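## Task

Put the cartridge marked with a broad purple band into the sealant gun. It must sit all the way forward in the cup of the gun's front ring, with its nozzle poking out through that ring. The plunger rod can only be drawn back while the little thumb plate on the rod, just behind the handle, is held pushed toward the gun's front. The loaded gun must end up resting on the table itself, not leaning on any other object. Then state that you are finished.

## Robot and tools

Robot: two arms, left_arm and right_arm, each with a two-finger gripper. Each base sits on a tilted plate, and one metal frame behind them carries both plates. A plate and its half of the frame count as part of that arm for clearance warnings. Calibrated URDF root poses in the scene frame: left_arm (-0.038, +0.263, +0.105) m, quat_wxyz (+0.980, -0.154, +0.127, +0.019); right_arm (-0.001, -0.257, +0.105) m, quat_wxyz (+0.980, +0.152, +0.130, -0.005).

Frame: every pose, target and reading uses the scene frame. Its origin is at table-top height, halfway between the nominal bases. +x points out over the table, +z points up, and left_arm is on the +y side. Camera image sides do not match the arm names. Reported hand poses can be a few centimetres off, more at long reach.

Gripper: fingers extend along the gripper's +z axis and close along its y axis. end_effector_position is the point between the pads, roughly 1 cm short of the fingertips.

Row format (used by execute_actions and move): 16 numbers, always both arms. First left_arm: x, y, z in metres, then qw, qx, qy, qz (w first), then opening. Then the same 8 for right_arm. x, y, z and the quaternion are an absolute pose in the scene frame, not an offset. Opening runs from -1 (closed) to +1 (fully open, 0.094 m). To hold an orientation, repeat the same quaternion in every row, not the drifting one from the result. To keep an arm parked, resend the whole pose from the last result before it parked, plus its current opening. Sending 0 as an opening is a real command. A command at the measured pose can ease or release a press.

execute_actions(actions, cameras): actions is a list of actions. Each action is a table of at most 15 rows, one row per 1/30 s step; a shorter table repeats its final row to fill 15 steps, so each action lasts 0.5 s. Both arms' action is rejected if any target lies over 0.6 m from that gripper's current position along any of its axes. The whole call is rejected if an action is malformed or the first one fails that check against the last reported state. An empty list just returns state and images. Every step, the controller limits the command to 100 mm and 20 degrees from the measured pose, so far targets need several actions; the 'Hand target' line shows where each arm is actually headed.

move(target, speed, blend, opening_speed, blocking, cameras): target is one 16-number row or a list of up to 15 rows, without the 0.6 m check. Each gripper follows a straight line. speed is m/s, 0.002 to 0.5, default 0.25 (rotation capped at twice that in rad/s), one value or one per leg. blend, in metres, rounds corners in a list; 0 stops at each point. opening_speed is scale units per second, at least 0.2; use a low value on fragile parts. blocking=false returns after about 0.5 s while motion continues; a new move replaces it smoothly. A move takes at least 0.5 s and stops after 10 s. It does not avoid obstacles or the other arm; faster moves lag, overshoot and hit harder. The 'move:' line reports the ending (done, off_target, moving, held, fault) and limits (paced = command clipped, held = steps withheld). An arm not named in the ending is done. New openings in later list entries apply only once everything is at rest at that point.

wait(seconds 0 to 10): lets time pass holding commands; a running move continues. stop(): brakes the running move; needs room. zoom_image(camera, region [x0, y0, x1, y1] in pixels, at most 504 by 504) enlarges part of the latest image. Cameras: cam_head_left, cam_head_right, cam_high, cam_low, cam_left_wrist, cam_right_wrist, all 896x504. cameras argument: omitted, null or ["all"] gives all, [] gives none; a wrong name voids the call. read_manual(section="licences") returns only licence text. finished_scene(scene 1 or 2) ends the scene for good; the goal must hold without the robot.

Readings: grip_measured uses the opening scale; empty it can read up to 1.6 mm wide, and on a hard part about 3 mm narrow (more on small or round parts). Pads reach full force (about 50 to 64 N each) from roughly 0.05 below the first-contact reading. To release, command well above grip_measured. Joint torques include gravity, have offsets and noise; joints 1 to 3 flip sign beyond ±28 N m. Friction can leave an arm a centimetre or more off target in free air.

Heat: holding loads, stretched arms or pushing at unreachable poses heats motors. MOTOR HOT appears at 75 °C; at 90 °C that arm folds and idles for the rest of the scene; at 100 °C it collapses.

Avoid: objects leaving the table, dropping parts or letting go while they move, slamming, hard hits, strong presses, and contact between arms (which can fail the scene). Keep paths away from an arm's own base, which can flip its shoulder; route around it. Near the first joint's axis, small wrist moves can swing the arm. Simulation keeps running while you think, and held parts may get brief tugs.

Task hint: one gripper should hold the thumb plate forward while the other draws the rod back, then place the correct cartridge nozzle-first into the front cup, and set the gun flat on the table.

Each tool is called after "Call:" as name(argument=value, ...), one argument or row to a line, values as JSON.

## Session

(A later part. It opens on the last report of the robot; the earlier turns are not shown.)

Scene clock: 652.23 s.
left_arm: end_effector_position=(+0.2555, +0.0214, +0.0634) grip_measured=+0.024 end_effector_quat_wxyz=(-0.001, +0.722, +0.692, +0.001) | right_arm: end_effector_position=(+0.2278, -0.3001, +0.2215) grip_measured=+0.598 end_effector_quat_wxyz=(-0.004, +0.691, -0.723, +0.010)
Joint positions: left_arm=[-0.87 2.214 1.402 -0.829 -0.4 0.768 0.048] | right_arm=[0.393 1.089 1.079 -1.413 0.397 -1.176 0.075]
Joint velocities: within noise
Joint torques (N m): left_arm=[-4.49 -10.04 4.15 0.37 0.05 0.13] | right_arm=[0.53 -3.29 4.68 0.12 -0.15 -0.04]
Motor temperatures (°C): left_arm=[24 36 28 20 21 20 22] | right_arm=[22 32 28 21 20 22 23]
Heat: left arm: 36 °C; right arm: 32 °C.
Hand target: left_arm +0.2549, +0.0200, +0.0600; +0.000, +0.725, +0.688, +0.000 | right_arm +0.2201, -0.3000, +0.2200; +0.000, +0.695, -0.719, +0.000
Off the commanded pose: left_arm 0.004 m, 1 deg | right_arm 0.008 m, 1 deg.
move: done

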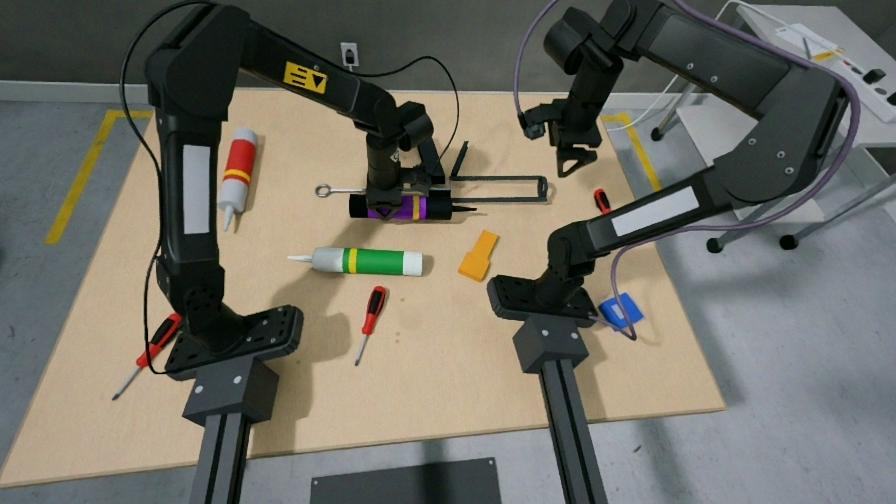

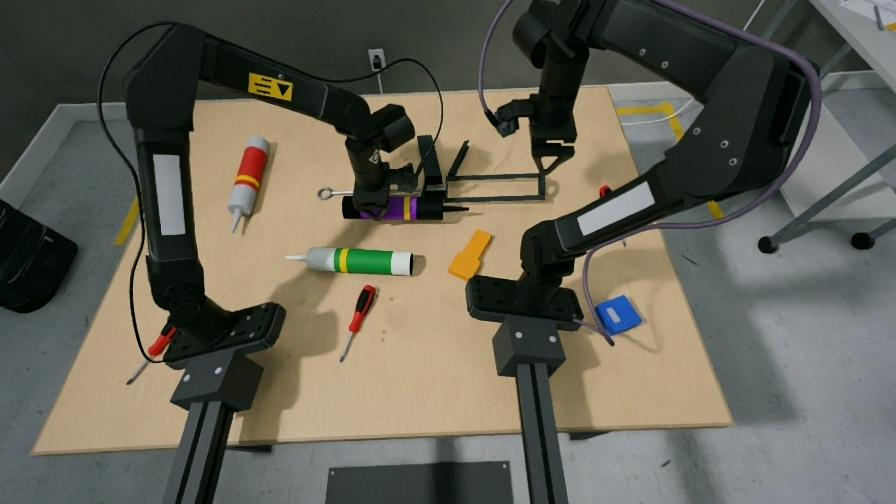

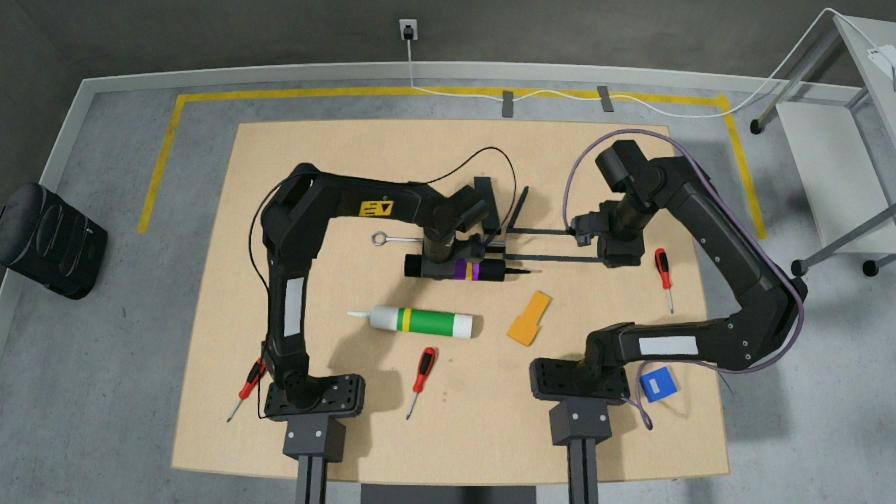

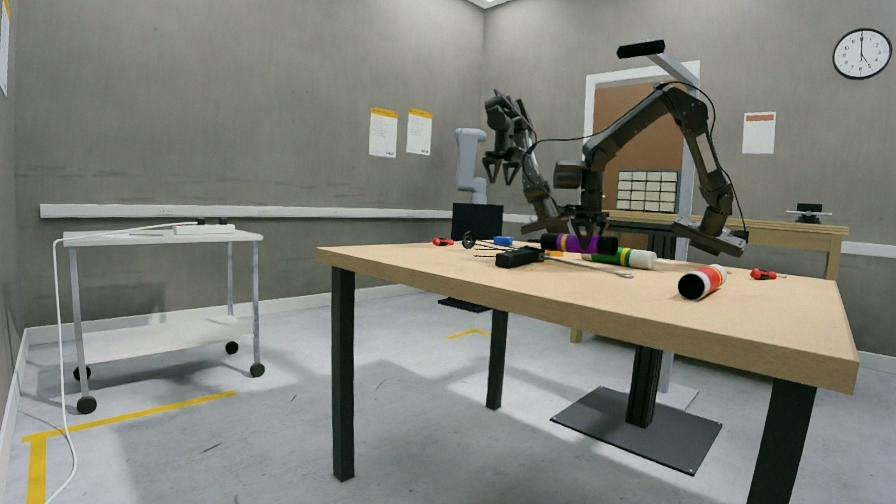

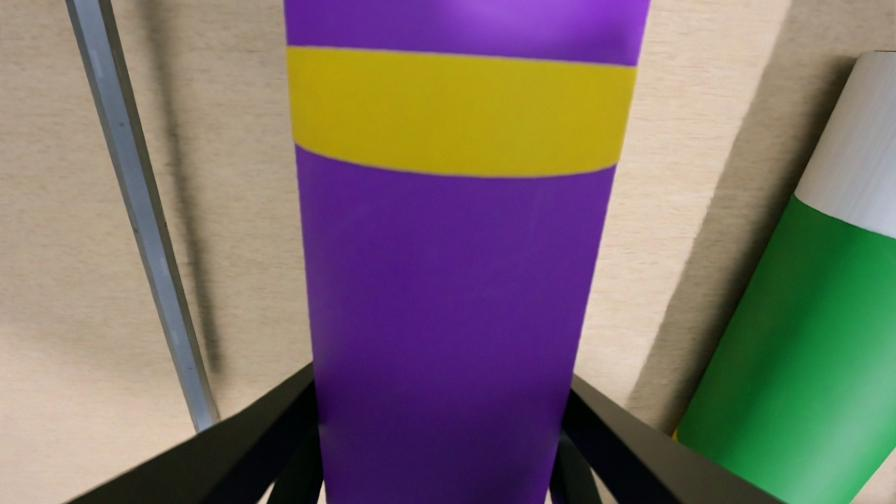

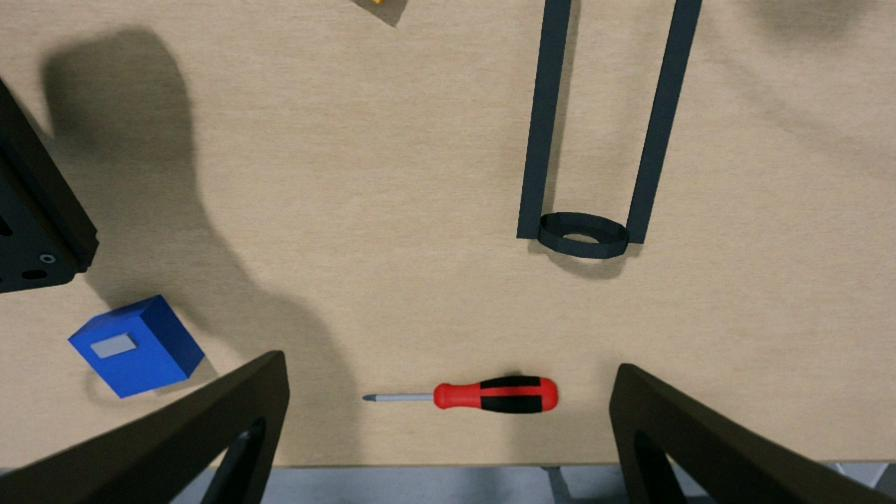

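Call:
move(
  target=[
    [0.255,0.02,0.029,0,0.7254,0.6884,0,-0.1,0.22,-0.3,0.22,0,-0.6947,0.7193,0,0.6],
  ],
  speed=[0.08],
  cameras=["cam_low","cam_left_wrist"],
)

Call:
zoom_image(
  camera="cam_low",
  region=[480, 200, 720, 300],
)

Scene clock: 674.50 s.
left_arm: end_effector_position=(+0.2566, +0.0198, +0.0344) grip_measured=+0.024 end_effector_quat_wxyz=(+0.002, +0.722, +0.692, +0.000) | right_arm: end_effector_position=(+0.2278, -0.3000, +0.2215) grip_measured=+0.598 end_effector_quat_wxyz=(-0.004, +0.691, -0.723, +0.010)
Joint positions: left_arm=[-0.84 2.265 1.364 -0.72 -0.4 0.803 0.048] | right_arm=[0.393 1.089 1.079 -1.413 0.396 -1.176 0.075]
Joint velocities: within noise
Joint torques (N m): left_arm=[-4.41 -9.89 3.75 0.36 0.03 0.12] | right_arm=[0.53 -3.26 4.68 0.13 -0.15 -0.04]
Motor temperatures (°C): left_arm=[24 37 27 20 21 20 22] | right_arm=[21 30 28 21 20 22 23]
Heat: left arm: 37 °C; right arm: 30 °C.
Hand target: left_arm +0.2549, +0.0200, +0.0291; +0.000, +0.725, +0.688, +0.000 | right_arm +0.2201, -0.3000, +0.2200; +0.000, +0.695, -0.719, +0.000
Off the commanded pose: left_arm 0.006 m, 1 deg | right_arm 0.008 m, 1 deg.
move: done
Images, in order (width x height): cam_low 896x504, cam_left_wrist 896x504.

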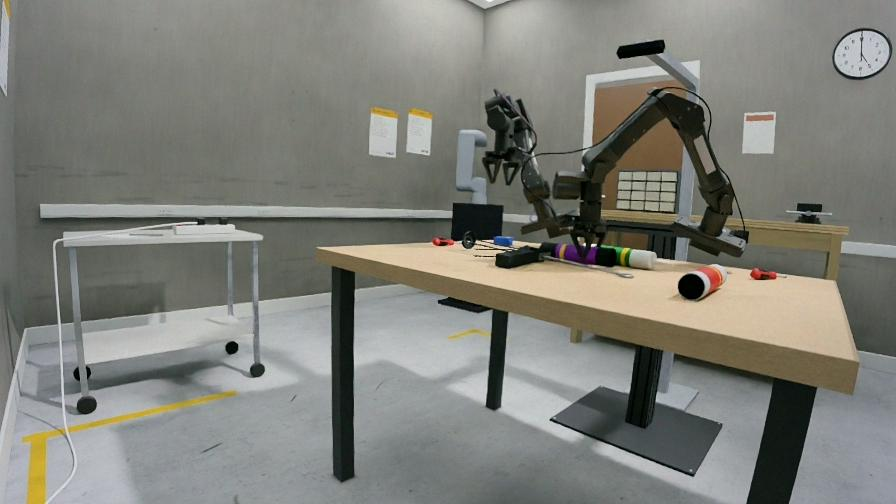

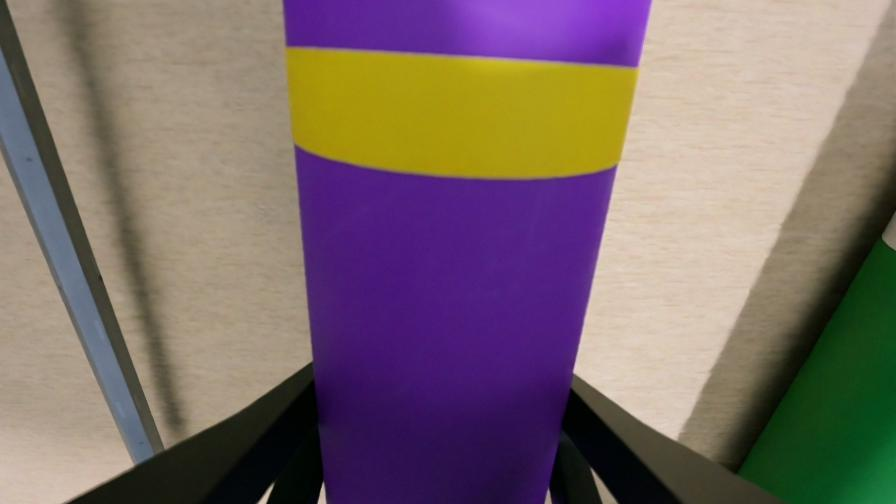

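Scaled by 2.100 from the camera's 896x504 image, which has a finer 1280x720 frame.

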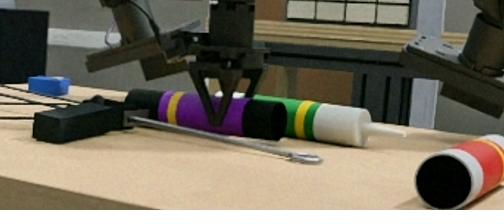

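Call:
move(
  target=[
    [0.255,0.02,0.022,0,0.7254,0.6884,0,-0.1,0.22,-0.3,0.22,0,-0.6947,0.7193,0,0.6],
  ],
  speed=[0.05],
  cameras=["cam_left_wrist"],
)

Scene clock: 678.63 s.
left_arm: end_effector_position=(+0.2601, +0.0169, +0.0316) grip_measured=+0.024 end_effector_quat_wxyz=(+0.010, +0.721, +0.693, +0.000) | right_arm: end_effector_position=(+0.2278, -0.3000, +0.2215) grip_measured=+0.598 end_effector_quat_wxyz=(-0.004, +0.691, -0.723, +0.010)
Joint positions: left_arm=[-0.836 2.272 1.364 -0.695 -0.4 0.811 0.048] | right_arm=[0.393 1.089 1.079 -1.413 0.396 -1.176 0.075]
Joint velocities: within noise
Joint torques (N m): left_arm=[-4.15 -9.4 3.28 0.37 0.03 0.11] | right_arm=[0.54 -3.29 4.68 0.12 -0.15 -0.04]
Motor temperatures (°C): left_arm=[24 36 27 20 21 20 23] | right_arm=[21 30 28 21 20 22 23]
Heat: left arm: 36 °C; right arm: 30 °C.
Hand target: left_arm +0.2549, +0.0201, +0.0223; +0.000, +0.725, +0.688, +0.000 | right_arm +0.2201, -0.3000, +0.2200; +0.000, +0.695, -0.719, +0.000
Off the commanded pose: left_arm 0.011 m, 1 deg | right_arm 0.008 m, 1 deg.
move: off_target (left_arm)
Images, in order (width x height): cam_left_wrist 896x504.

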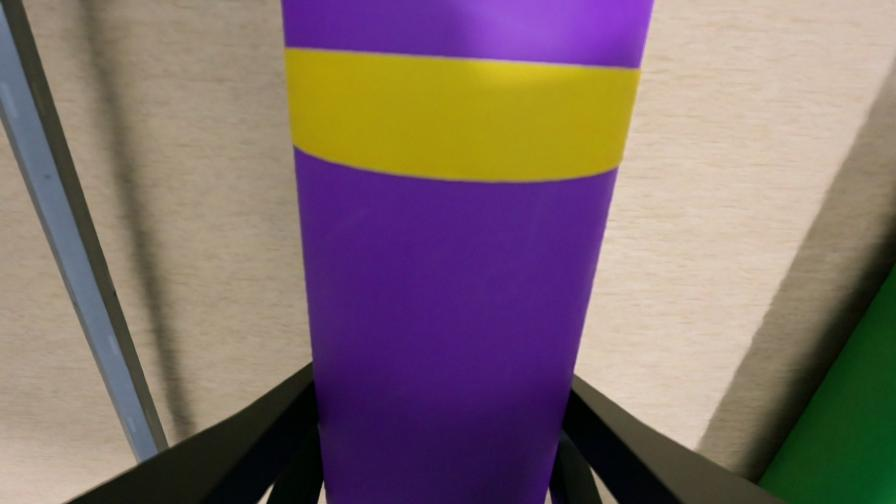

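Call:
move(
  target=[
    [0.257,0.018,0.026,0,0.7254,0.6884,0,0.25,0.22,-0.3,0.22,0,-0.6947,0.7193,0,0.6],
  ],
  opening_speed=0.25,
  cameras=["cam_left_wrist"],
)

Call:
move(
  target=[
    [0.257,0.018,0.15,0,0.7254,0.6884,0,0.25,0.22,-0.3,0.22,0,-0.6947,0.7193,0,0.6],
    [0.25,0.36,0.20,0,0.3827,0.9239,0,0.25,0.25,-0.06,0.16,0,-0.6947,0.7193,0,0.6],
  ],
  speed=[0.15,0.3],
  blend=[0.02,0],
  cameras=["cam_high","cam_right_wrist"],
)

Scene clock: 688.27 s.
left_arm: end_effector_position=(+0.2601, +0.0169, +0.0316) grip_measured=+0.248 end_effector_quat_wxyz=(+0.010, +0.721, +0.693, +0.000) | right_arm: end_effector_position=(+0.2278, -0.3000, +0.2215) grip_measured=+0.598 end_effector_quat_wxyz=(-0.004, +0.691, -0.723, +0.010)
Joint positions: left_arm=[-0.836 2.272 1.364 -0.695 -0.4 0.811 0.059] | right_arm=[0.393 1.089 1.079 -1.413 0.396 -1.176 0.075]
Joint velocities: within noise
Joint torques (N m): left_arm=[-4.48 -9.36 4.68 0.19 0.03 0.07] | right_arm=[0.53 -3.28 4.68 0.12 -0.16 -0.04]
Motor temperatures (°C): left_arm=[24 35 26 20 21 20 22] | right_arm=[21 30 27 21 20 22 23]
Heat: left arm: 35 °C; right arm: 30 °C.
Hand target: left_arm +0.2569, +0.0181, +0.0261; +0.000, +0.725, +0.688, +0.000 | right_arm +0.2201, -0.3000, +0.2200; +0.000, +0.695, -0.719, +0.000
Off the commanded pose: left_arm 0.007 m, 1 deg | right_arm 0.008 m, 1 deg.
move: done
Images, in order (width x height): cam_left_wrist 896x504.

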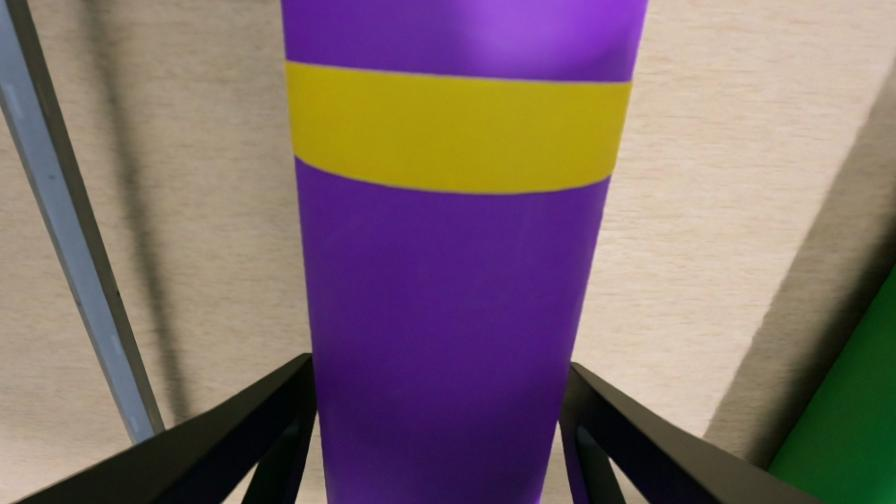

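Scene clock: 691.30 s.
left_arm: end_effector_position=(+0.2476, +0.3582, +0.1916) grip_measured=+0.248 end_effector_quat_wxyz=(-0.013, +0.384, +0.923, +0.003) | right_arm: end_effector_position=(+0.2459, -0.0719, +0.1546) grip_measured=+0.598 end_effector_quat_wxyz=(+0.016, +0.698, -0.716, +0.007)
Joint positions: left_arm=[-0.065 1.292 1.207 -1.258 -0.334 0.795 0.059] | right_arm=[0.946 1.861 1.27 -1.115 0.399 -0.576 0.075]
Joint velocities: within noise
Joint torques (N m): left_arm=[-0.9 -7.45 6.93 0.11 0.17 0.1] | right_arm=[3.69 -5.37 8.87 0.31 -0.1 0.11]
Motor temperatures (°C): left_arm=[24 35 26 20 21 20 22] | right_arm=[21 30 28 21 20 22 23]
Heat: left arm: 35 °C; right arm: 30 °C.
Hand target: left_arm +0.2500, +0.3600, +0.1999; +0.000, +0.383, +0.924, +0.000 | right_arm +0.2498, -0.0603, +0.1602; +0.000, +0.695, -0.719, +0.000
Off the commanded pose: left_arm 0.009 m, 2 deg | right_arm 0.014 m, 2 deg.
move: off_target (right_arm)
Images, in order (width x height): cam_high 896x504, cam_right_wrist 896x504.

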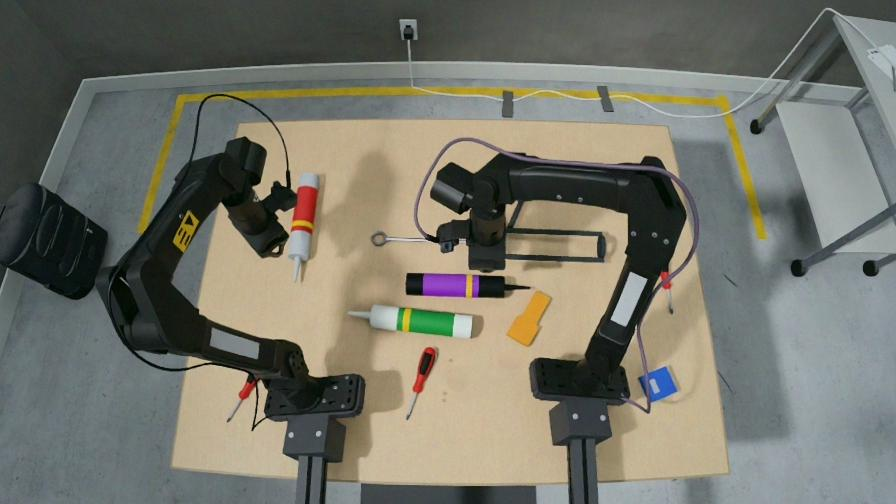

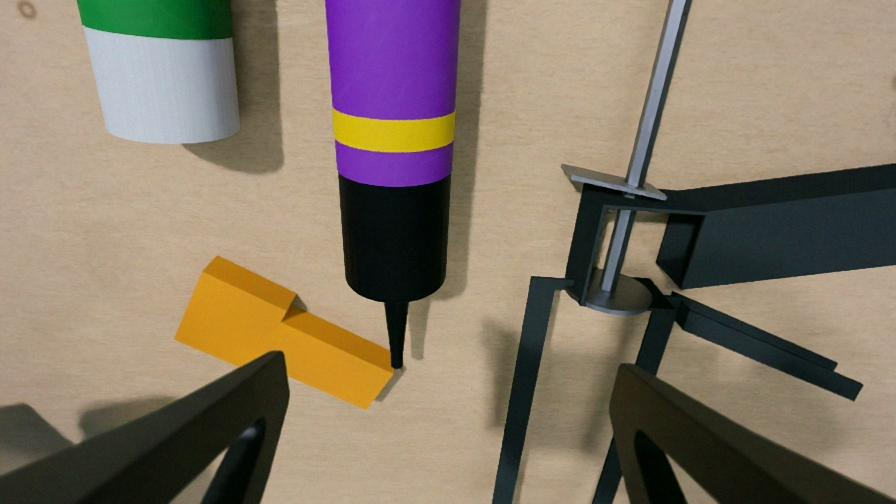

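Call:
move(
  target=[
    [0.25,0.36,0.20,0,0.3827,0.9239,0,0.25,0.221,0.012,0.075,0,-0.7003,0.7138,0,0.25],
  ],
  speed=[0.2],
  cameras=["cam_high","cam_right_wrist"],
)

Scene clock: 714.50 s.
left_arm: end_effector_position=(+0.2475, +0.3581, +0.1916) grip_measured=+0.248 end_effector_quat_wxyz=(-0.013, +0.385, +0.923, +0.002) | right_arm: end_effector_position=(+0.2206, +0.0005, +0.0723) grip_measured=+0.252 end_effector_quat_wxyz=(+0.012, +0.702, -0.712, +0.007)
Joint positions: left_arm=[-0.065 1.292 1.207 -1.258 -0.333 0.796 0.059] | right_arm=[1.021 2.173 1.27 -0.827 0.391 -0.51 0.059]
Joint velocities: within noise
Joint torques (N m): left_arm=[-0.87 -7.43 6.95 0.11 0.17 0.13] | right_arm=[4.23 -7.06 7.15 0.41 -0.11 0.12]
Motor temperatures (°C): left_arm=[23 33 27 20 21 20 21] | right_arm=[22 31 30 21 20 22 23]
Heat: left arm: 33 °C; right arm: 31 °C.
Hand target: left_arm +0.2499, +0.3600, +0.1999; +0.000, +0.383, +0.924, +0.000 | right_arm +0.2209, +0.0118, +0.0752; +0.000, +0.700, -0.714, +0.000
Off the commanded pose: left_arm 0.009 m, 2 deg | right_arm 0.012 m, 2 deg.
move: off_target (right_arm)
Images, in order (width x height): cam_high 896x504, cam_right_wrist 896x504.

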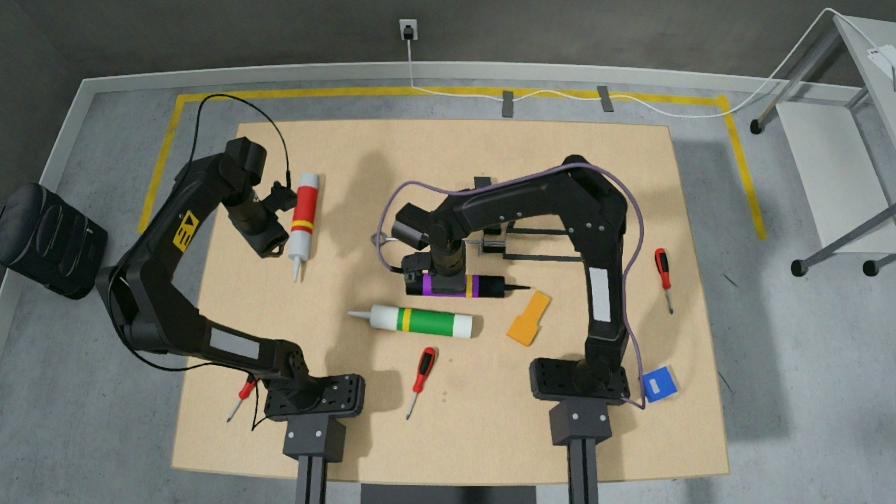

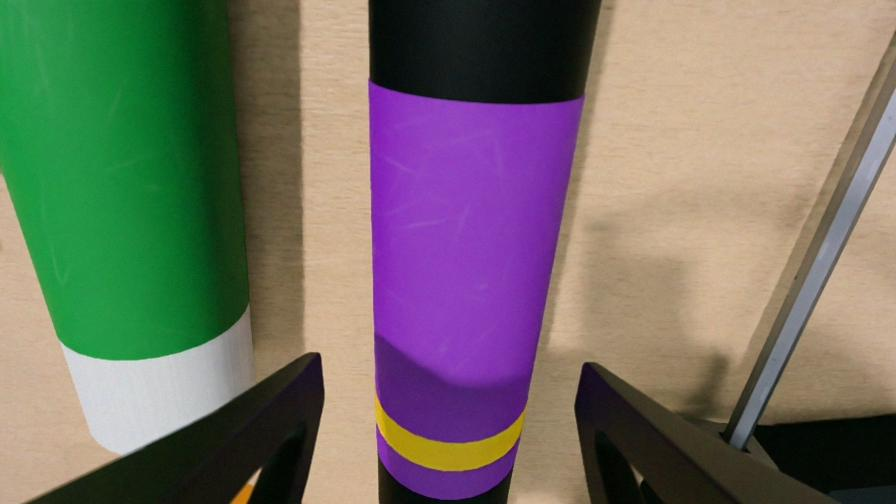

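Call:
move(
  target=[
    [0.25,0.36,0.20,0,0.3827,0.9239,0,0.25,0.2235,0.016,0.03,0,-0.7003,0.7138,0,0.25],
  ],
  speed=[0.1],
  cameras=["cam_right_wrist"],
)

Scene clock: 729.67 s.
left_arm: end_effector_position=(+0.2475, +0.3581, +0.1916) grip_measured=+0.248 end_effector_quat_wxyz=(-0.013, +0.385, +0.923, +0.002) | right_arm: end_effector_position=(+0.2299, +0.0184, +0.0377) grip_measured=+0.252 end_effector_quat_wxyz=(-0.008, +0.695, -0.719, +0.000)
Joint positions: left_arm=[-0.065 1.292 1.207 -1.258 -0.333 0.796 0.059] | right_arm=[0.987 2.267 1.27 -0.673 0.391 -0.544 0.059]
Joint velocities: within noise
Joint torques (N m): left_arm=[-0.87 -7.43 6.91 0.11 0.17 0.13] | right_arm=[3.43 -7.15 3.44 0.45 -0.04 -0.07]
Motor temperatures (°C): left_arm=[23 33 27 20 21 20 21] | right_arm=[22 32 29 21 20 22 23]
Heat: left arm: 33 °C; right arm: 32 °C.
Hand target: left_arm +0.2499, +0.3600, +0.1999; +0.000, +0.383, +0.924, +0.000 | right_arm +0.2236, +0.0159, +0.0302; +0.000, +0.700, -0.714, +0.000
Off the commanded pose: left_arm 0.009 m, 2 deg | right_arm 0.010 m, 1 deg.
move: done
Images, in order (width x height): cam_right_wrist 896x504.

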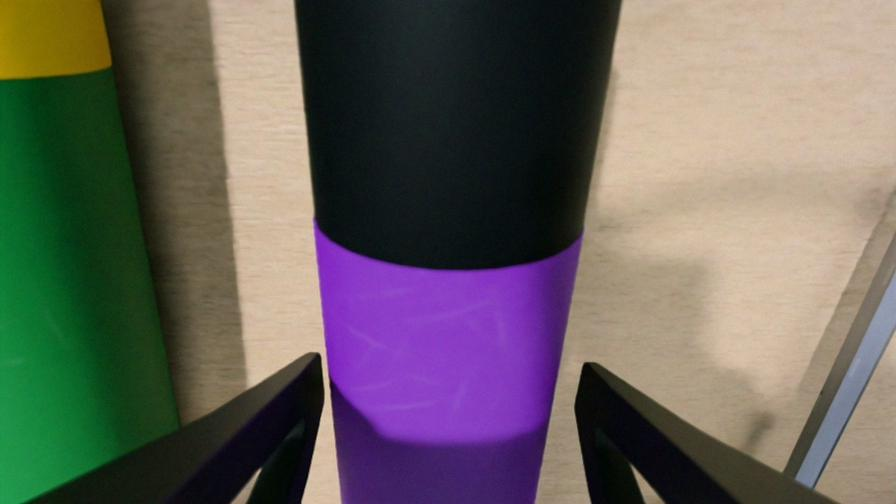

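Call:
move(
  target=[
    [0.25,0.36,0.20,0,0.3827,0.9239,0,0.25,0.2225,0.014,0.020,0,-0.7003,0.7138,0,0.25],
    [0.25,0.36,0.20,0,0.3827,0.9239,0,0.25,0.2225,0.014,0.020,0,-0.7003,0.7138,0,-0.1],
  ],
  speed=[0.1,0.05],
  opening_speed=0.5,
  cameras=["cam_right_wrist","cam_high"],
)

Scene clock: 737.43 s.
left_arm: end_effector_position=(+0.2475, +0.3581, +0.1916) grip_measured=+0.248 end_effector_quat_wxyz=(-0.013, +0.385, +0.923, +0.002) | right_arm: end_effector_position=(+0.2285, +0.0169, +0.0284) grip_measured=+0.030 end_effector_quat_wxyz=(-0.009, +0.696, -0.718, +0.000)
Joint positions: left_arm=[-0.065 1.292 1.207 -1.258 -0.333 0.796 0.059] | right_arm=[0.977 2.279 1.247 -0.632 0.391 -0.557 0.048]
Joint velocities: within noise
Joint torques (N m): left_arm=[-0.87 -7.45 6.93 0.11 0.16 0.12] | right_arm=[3.3 -6.93 3.48 0.44 -0.03 -0.05]
Motor temperatures (°C): left_arm=[23 33 27 20 21 20 21] | right_arm=[22 33 28 21 20 22 23]
Heat: left arm: 33 °C; right arm: 33 °C.
Hand target: left_arm +0.2500, +0.3600, +0.1999; +0.000, +0.383, +0.924, +0.000 | right_arm +0.2224, +0.0138, +0.0203; +0.000, +0.700, -0.714, +0.000
Off the commanded pose: left_arm 0.009 m, 2 deg | right_arm 0.011 m, 1 deg.
move: off_target (right_arm); target 2's new opening was sent with right_arm's hand 0.011 m and 1 deg from that target
Images, in order (width x height): cam_high 896x504, cam_right_wrist 896x504.

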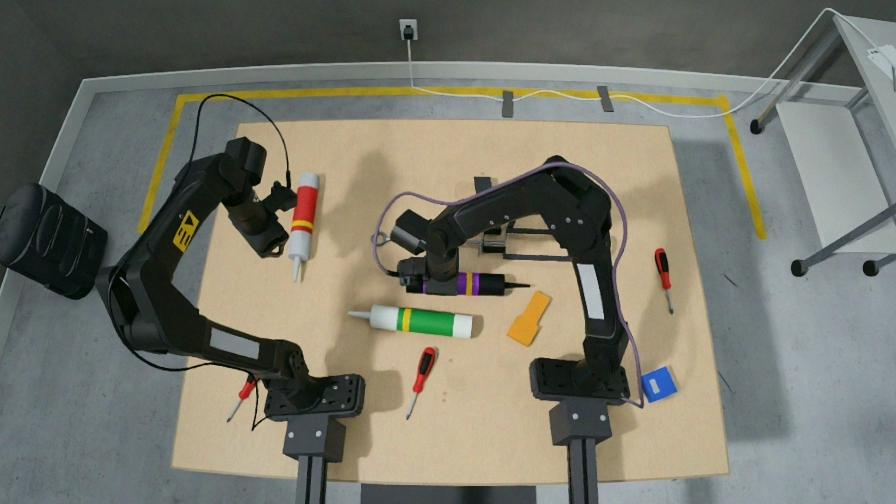

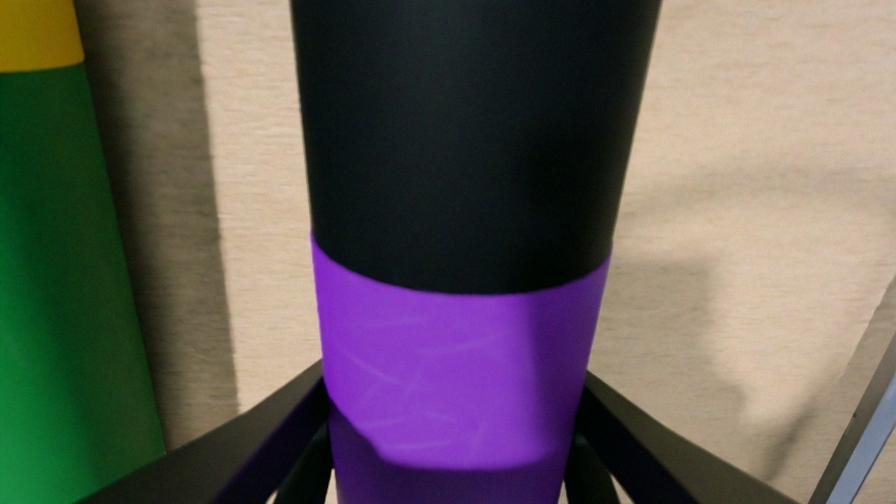

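Call:
move(
  target=[
    [0.25,0.36,0.20,0,0.3827,0.9239,0,0.25,0.2225,0.014,0.15,0,-0.7003,0.7138,0,-0.1],
    [0.25,0.36,0.20,0,0.3827,0.9239,0,0.25,0.33,-0.12,0.15,0.0761,-0.6814,0.7244,0.0716,-0.1],
  ],
  speed=[0.15,0.2],
  blend=[0.04,0],
)

Call:
zoom_image(
  camera="cam_high",
  region=[440, 170, 640, 300],
)

Scene clock: 752.17 s.
left_arm: end_effector_position=(+0.2475, +0.3580, +0.1916) grip_measured=+0.248 end_effector_quat_wxyz=(-0.013, +0.385, +0.923, +0.002) | right_arm: end_effector_position=(+0.3281, -0.1257, +0.1381) grip_measured=+0.030 end_effector_quat_wxyz=(-0.051, +0.680, -0.728, -0.066)
Joint positions: left_arm=[-0.065 1.292 1.207 -1.258 -0.332 0.796 0.059] | right_arm=[0.574 1.757 1.265 -0.945 0.248 -0.975 0.048]
Joint velocities: within noise
Joint torques (N m): left_arm=[-0.88 -7.46 6.97 0.11 0.16 0.12] | right_arm=[3.67 -9.36 5.6 0.53 -0.32 -0.02]
Motor temperatures (°C): left_arm=[23 32 27 20 21 20 21] | right_arm=[22 34 28 21 20 22 24]
Heat: left arm: 32 °C; right arm: 34 °C.
Hand target: left_arm +0.2500, +0.3600, +0.1999; +0.000, +0.383, +0.924, +0.000 | right_arm +0.3300, -0.1202, +0.1499; -0.076, +0.681, -0.724, -0.071
Off the commanded pose: left_arm 0.009 m, 2 deg | right_arm 0.013 m, 3 deg.
move: off_target (right_arm)

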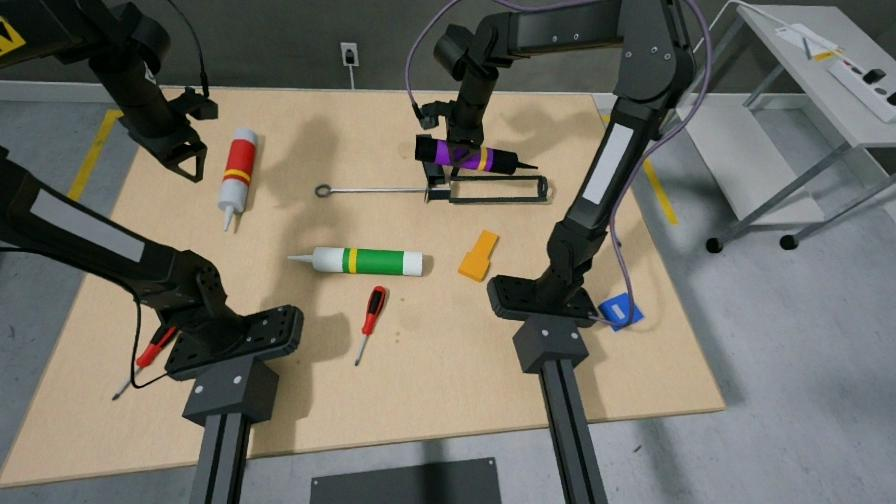

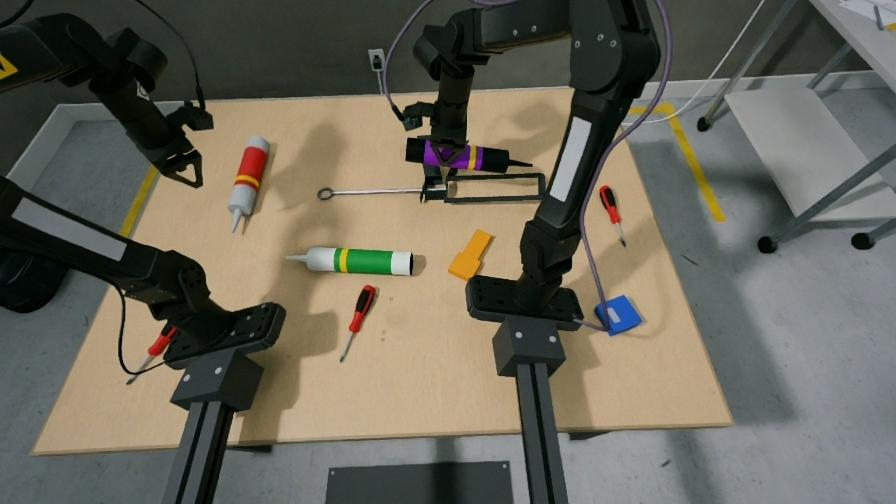

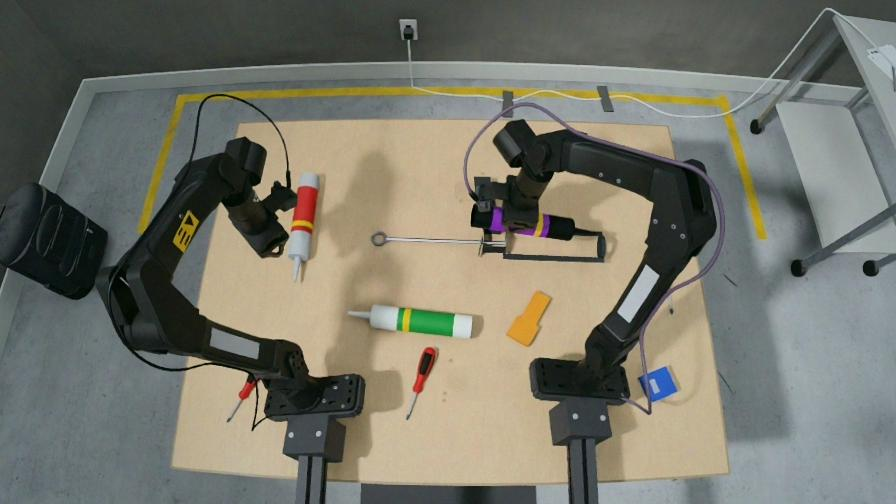

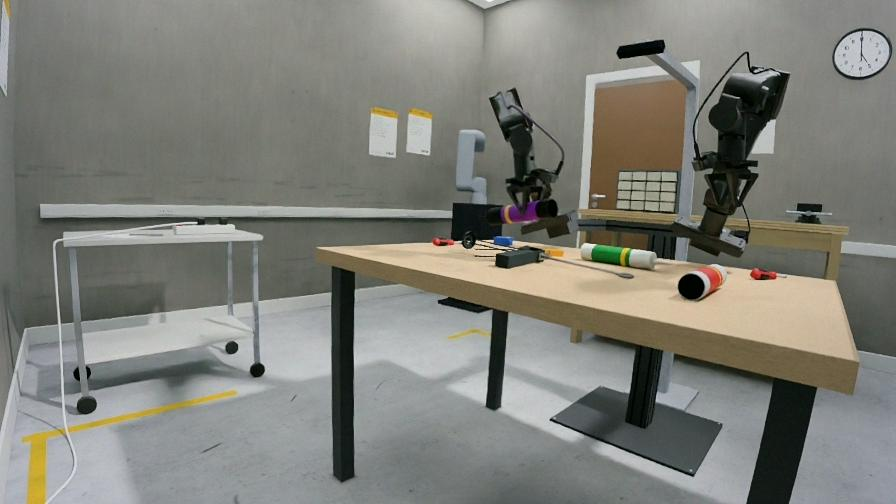

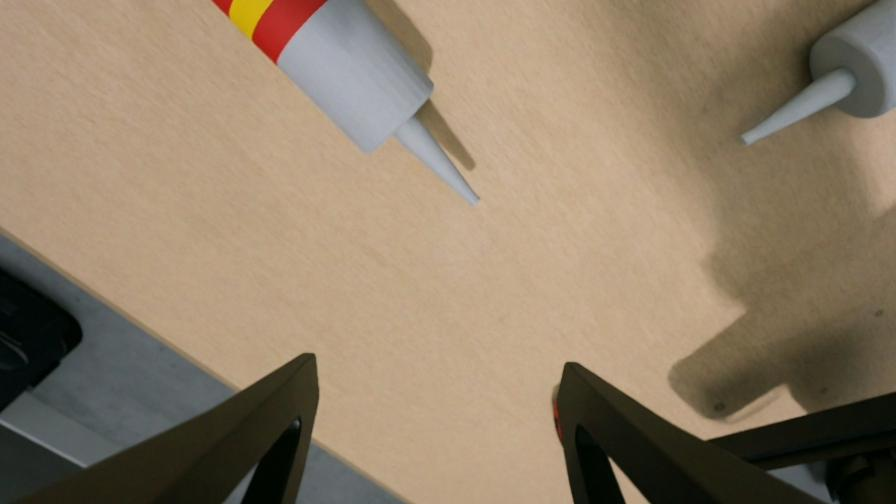

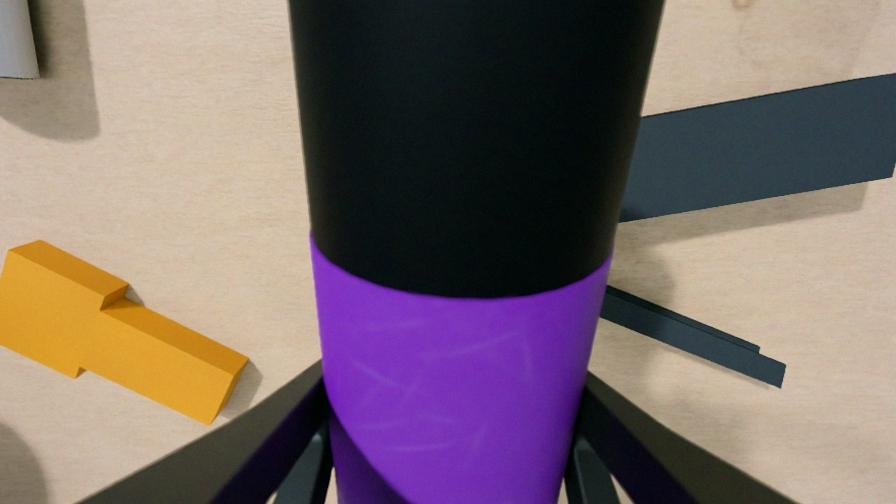

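Scaled by 2.520 from the camera's 896x504 image, which has a finer 1280x720 frame.

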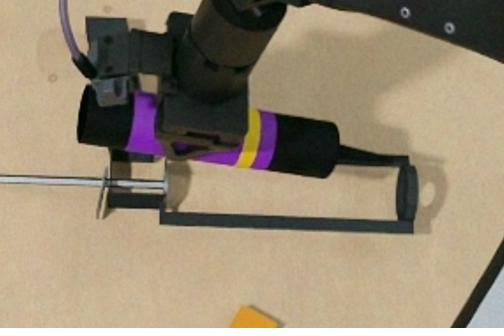

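Call:
move(
  target=[
    [0.25,0.36,0.20,0,0.3827,0.9239,0,0.25,0.332,-0.112,0.095,0.0752,-0.6908,0.7154,0.0726,-0.1],
  ],
  speed=[0.12],
  cameras=["cam_high","cam_head_left"],
)

Call:
zoom_image(
  camera="cam_high",
  region=[440, 170, 640, 300],
)

Call:
zoom_image(
  camera="cam_head_left",
  region=[400, 120, 580, 230],
)

Scene clock: 772.87 s.
left_arm: end_effector_position=(+0.2474, +0.3580, +0.1916) grip_measured=+0.248 end_effector_quat_wxyz=(-0.013, +0.385, +0.923, +0.002) | right_arm: end_effector_position=(+0.3329, -0.1178, +0.0944) grip_measured=+0.030 end_effector_quat_wxyz=(-0.066, +0.688, -0.720, -0.064)
Joint positions: left_arm=[-0.065 1.292 1.207 -1.259 -0.332 0.796 0.059] | right_arm=[0.532 1.821 1.167 -0.743 0.236 -1.051 0.048]
Joint velocities: within noise
Joint torques (N m): left_arm=[-0.9 -7.46 6.95 0.11 0.17 0.12] | right_arm=[3.12 -6.99 5.05 0.63 -0.3 -0.1]
Motor temperatures (°C): left_arm=[23 32 27 20 21 20 20] | right_arm=[22 36 28 21 21 22 24]
Heat: left arm: 32 °C; right arm: 36 °C.
Hand target: left_arm +0.2499, +0.3600, +0.1999; +0.000, +0.383, +0.924, +0.000 | right_arm +0.3320, -0.1121, +0.0951; -0.075, +0.691, -0.715, -0.073
Off the commanded pose: left_arm 0.009 m, 2 deg | right_arm 0.006 m, 2 deg.
move: done
Images, in order (width x height): cam_head_left 896x504, cam_high 896x504.

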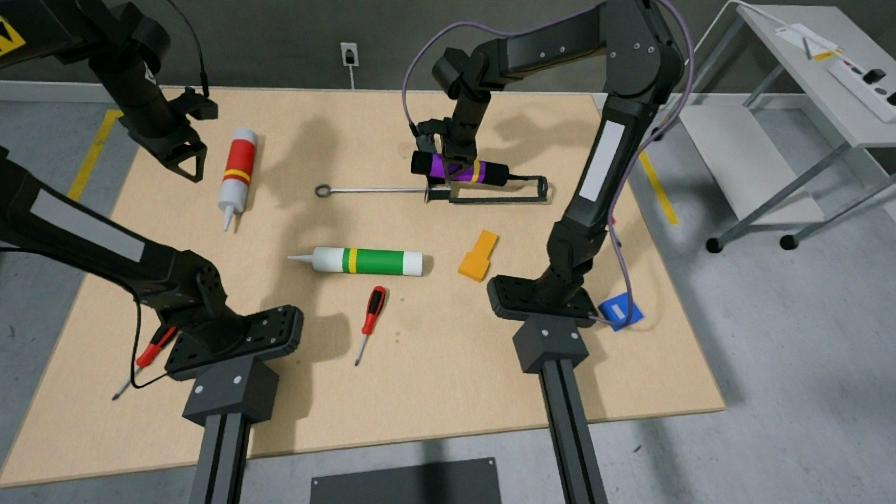

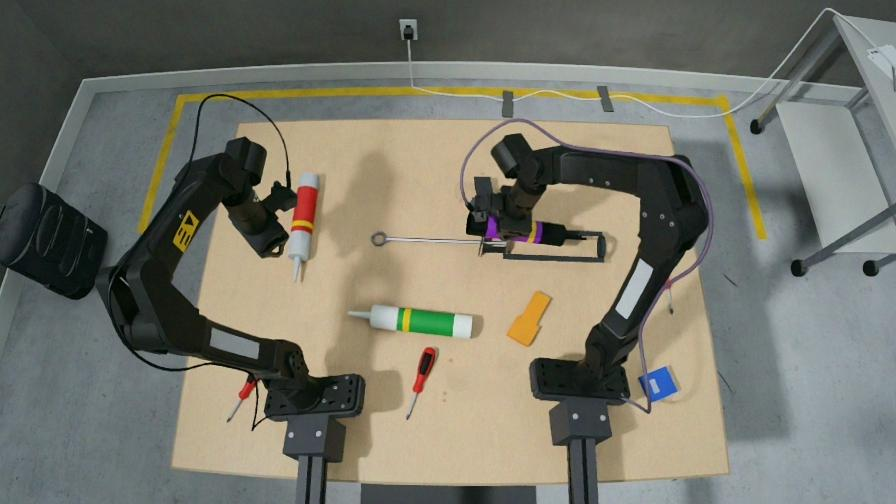

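Scaled by 2.520 from the camera's 896x504 image, which has a finer 1280x720 frame.

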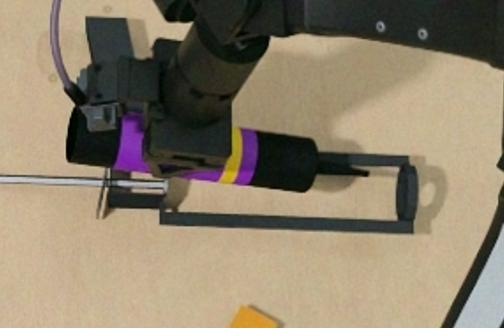

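Scaled by 2.800 from the camera's 896x504 image, which has a finer 1280x720 frame.

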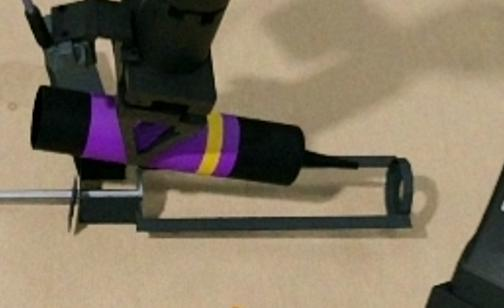

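Call:
move(
  target=[
    [0.25,0.36,0.20,0,0.3827,0.9239,0,0.25,0.323,-0.139,0.072,0.0747,-0.6958,0.7106,0.0731,-0.1],
  ],
  speed=[0.08],
  cameras=["cam_high","cam_head_left","cam_head_right"],
)

Call:
zoom_image(
  camera="cam_high",
  region=[480, 180, 640, 290],
)

Call:
zoom_image(
  camera="cam_head_left",
  region=[400, 120, 580, 230],
)

Call:
zoom_image(
  camera="cam_head_right",
  region=[400, 120, 580, 230],
)

Scene clock: 795.47 s.
left_arm: end_effector_position=(+0.2474, +0.3580, +0.1916) grip_measured=+0.248 end_effector_quat_wxyz=(-0.013, +0.385, +0.923, +0.002) | right_arm: end_effector_position=(+0.3188, -0.1391, +0.0683) grip_measured=+0.030 end_effector_quat_wxyz=(-0.057, +0.699, -0.709, -0.077)
Joint positions: left_arm=[-0.065 1.292 1.207 -1.259 -0.332 0.796 0.059] | right_arm=[0.453 1.803 1.057 -0.663 0.204 -1.151 0.048]
Joint velocities: within noise
Joint torques (N m): left_arm=[-0.87 -7.42 6.93 0.11 0.16 0.12] | right_arm=[2.39 -8.65 3.66 0.69 -0.17 0]
Motor temperatures (°C): left_arm=[23 32 27 20 21 20 20] | right_arm=[22 33 27 22 21 22 25]
Heat: left arm: 32 °C; right arm: 33 °C.
Hand target: left_arm +0.2499, +0.3600, +0.1999; +0.000, +0.383, +0.924, +0.000 | right_arm +0.3230, -0.1390, +0.0721; -0.074, +0.696, -0.711, -0.073
Off the commanded pose: left_arm 0.009 m, 2 deg | right_arm 0.006 m, 2 deg.
move: done
Images, in order (width x height): cam_head_left 896x504, cam_head_right 896x504, cam_high 896x504.

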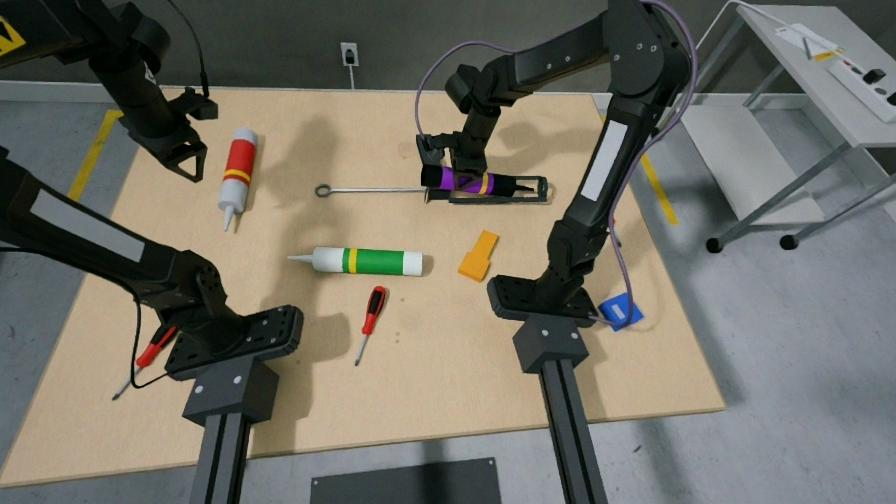

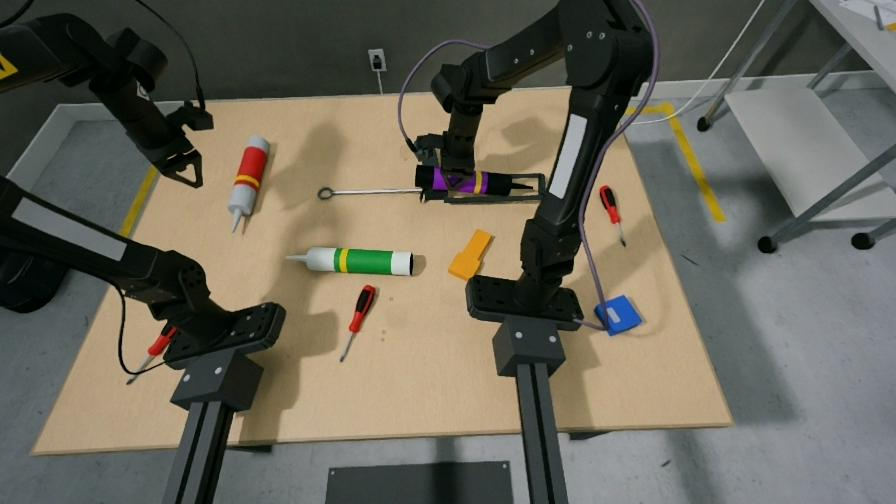

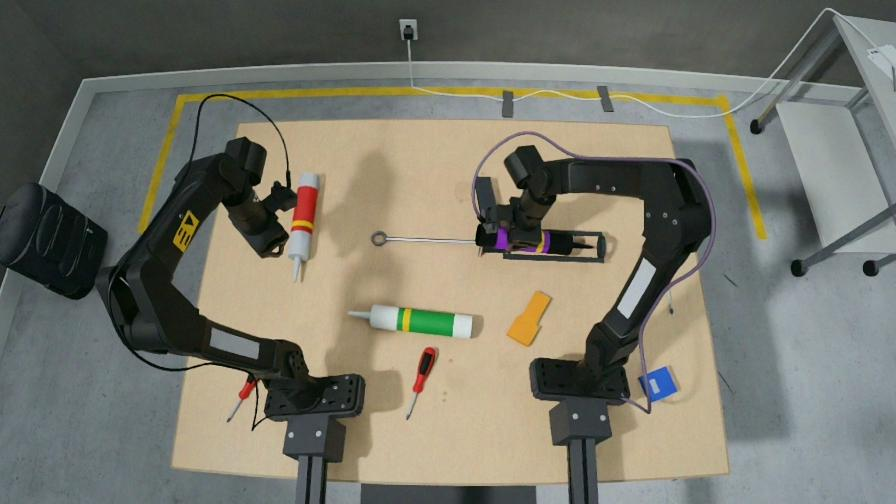

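Scaled by 3.150 from the camera's 896x504 image, which has a finer 1280x720 frame.

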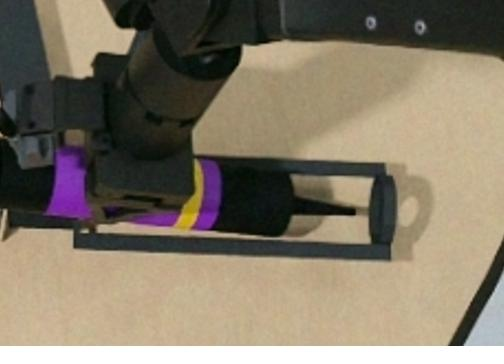

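Scaled by 2.800 from the camera's 896x504 image, which has a finer 1280x720 frame.

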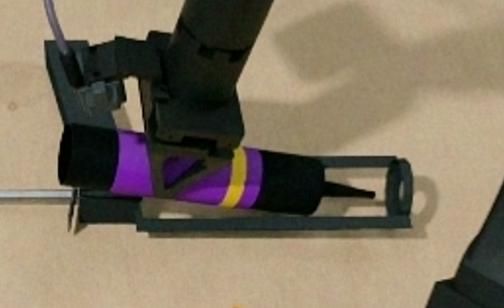

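Scaled by 2.800 from the camera's 896x504 image, which has a finer 1280x720 frame.

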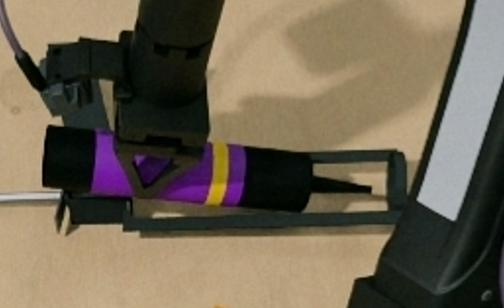

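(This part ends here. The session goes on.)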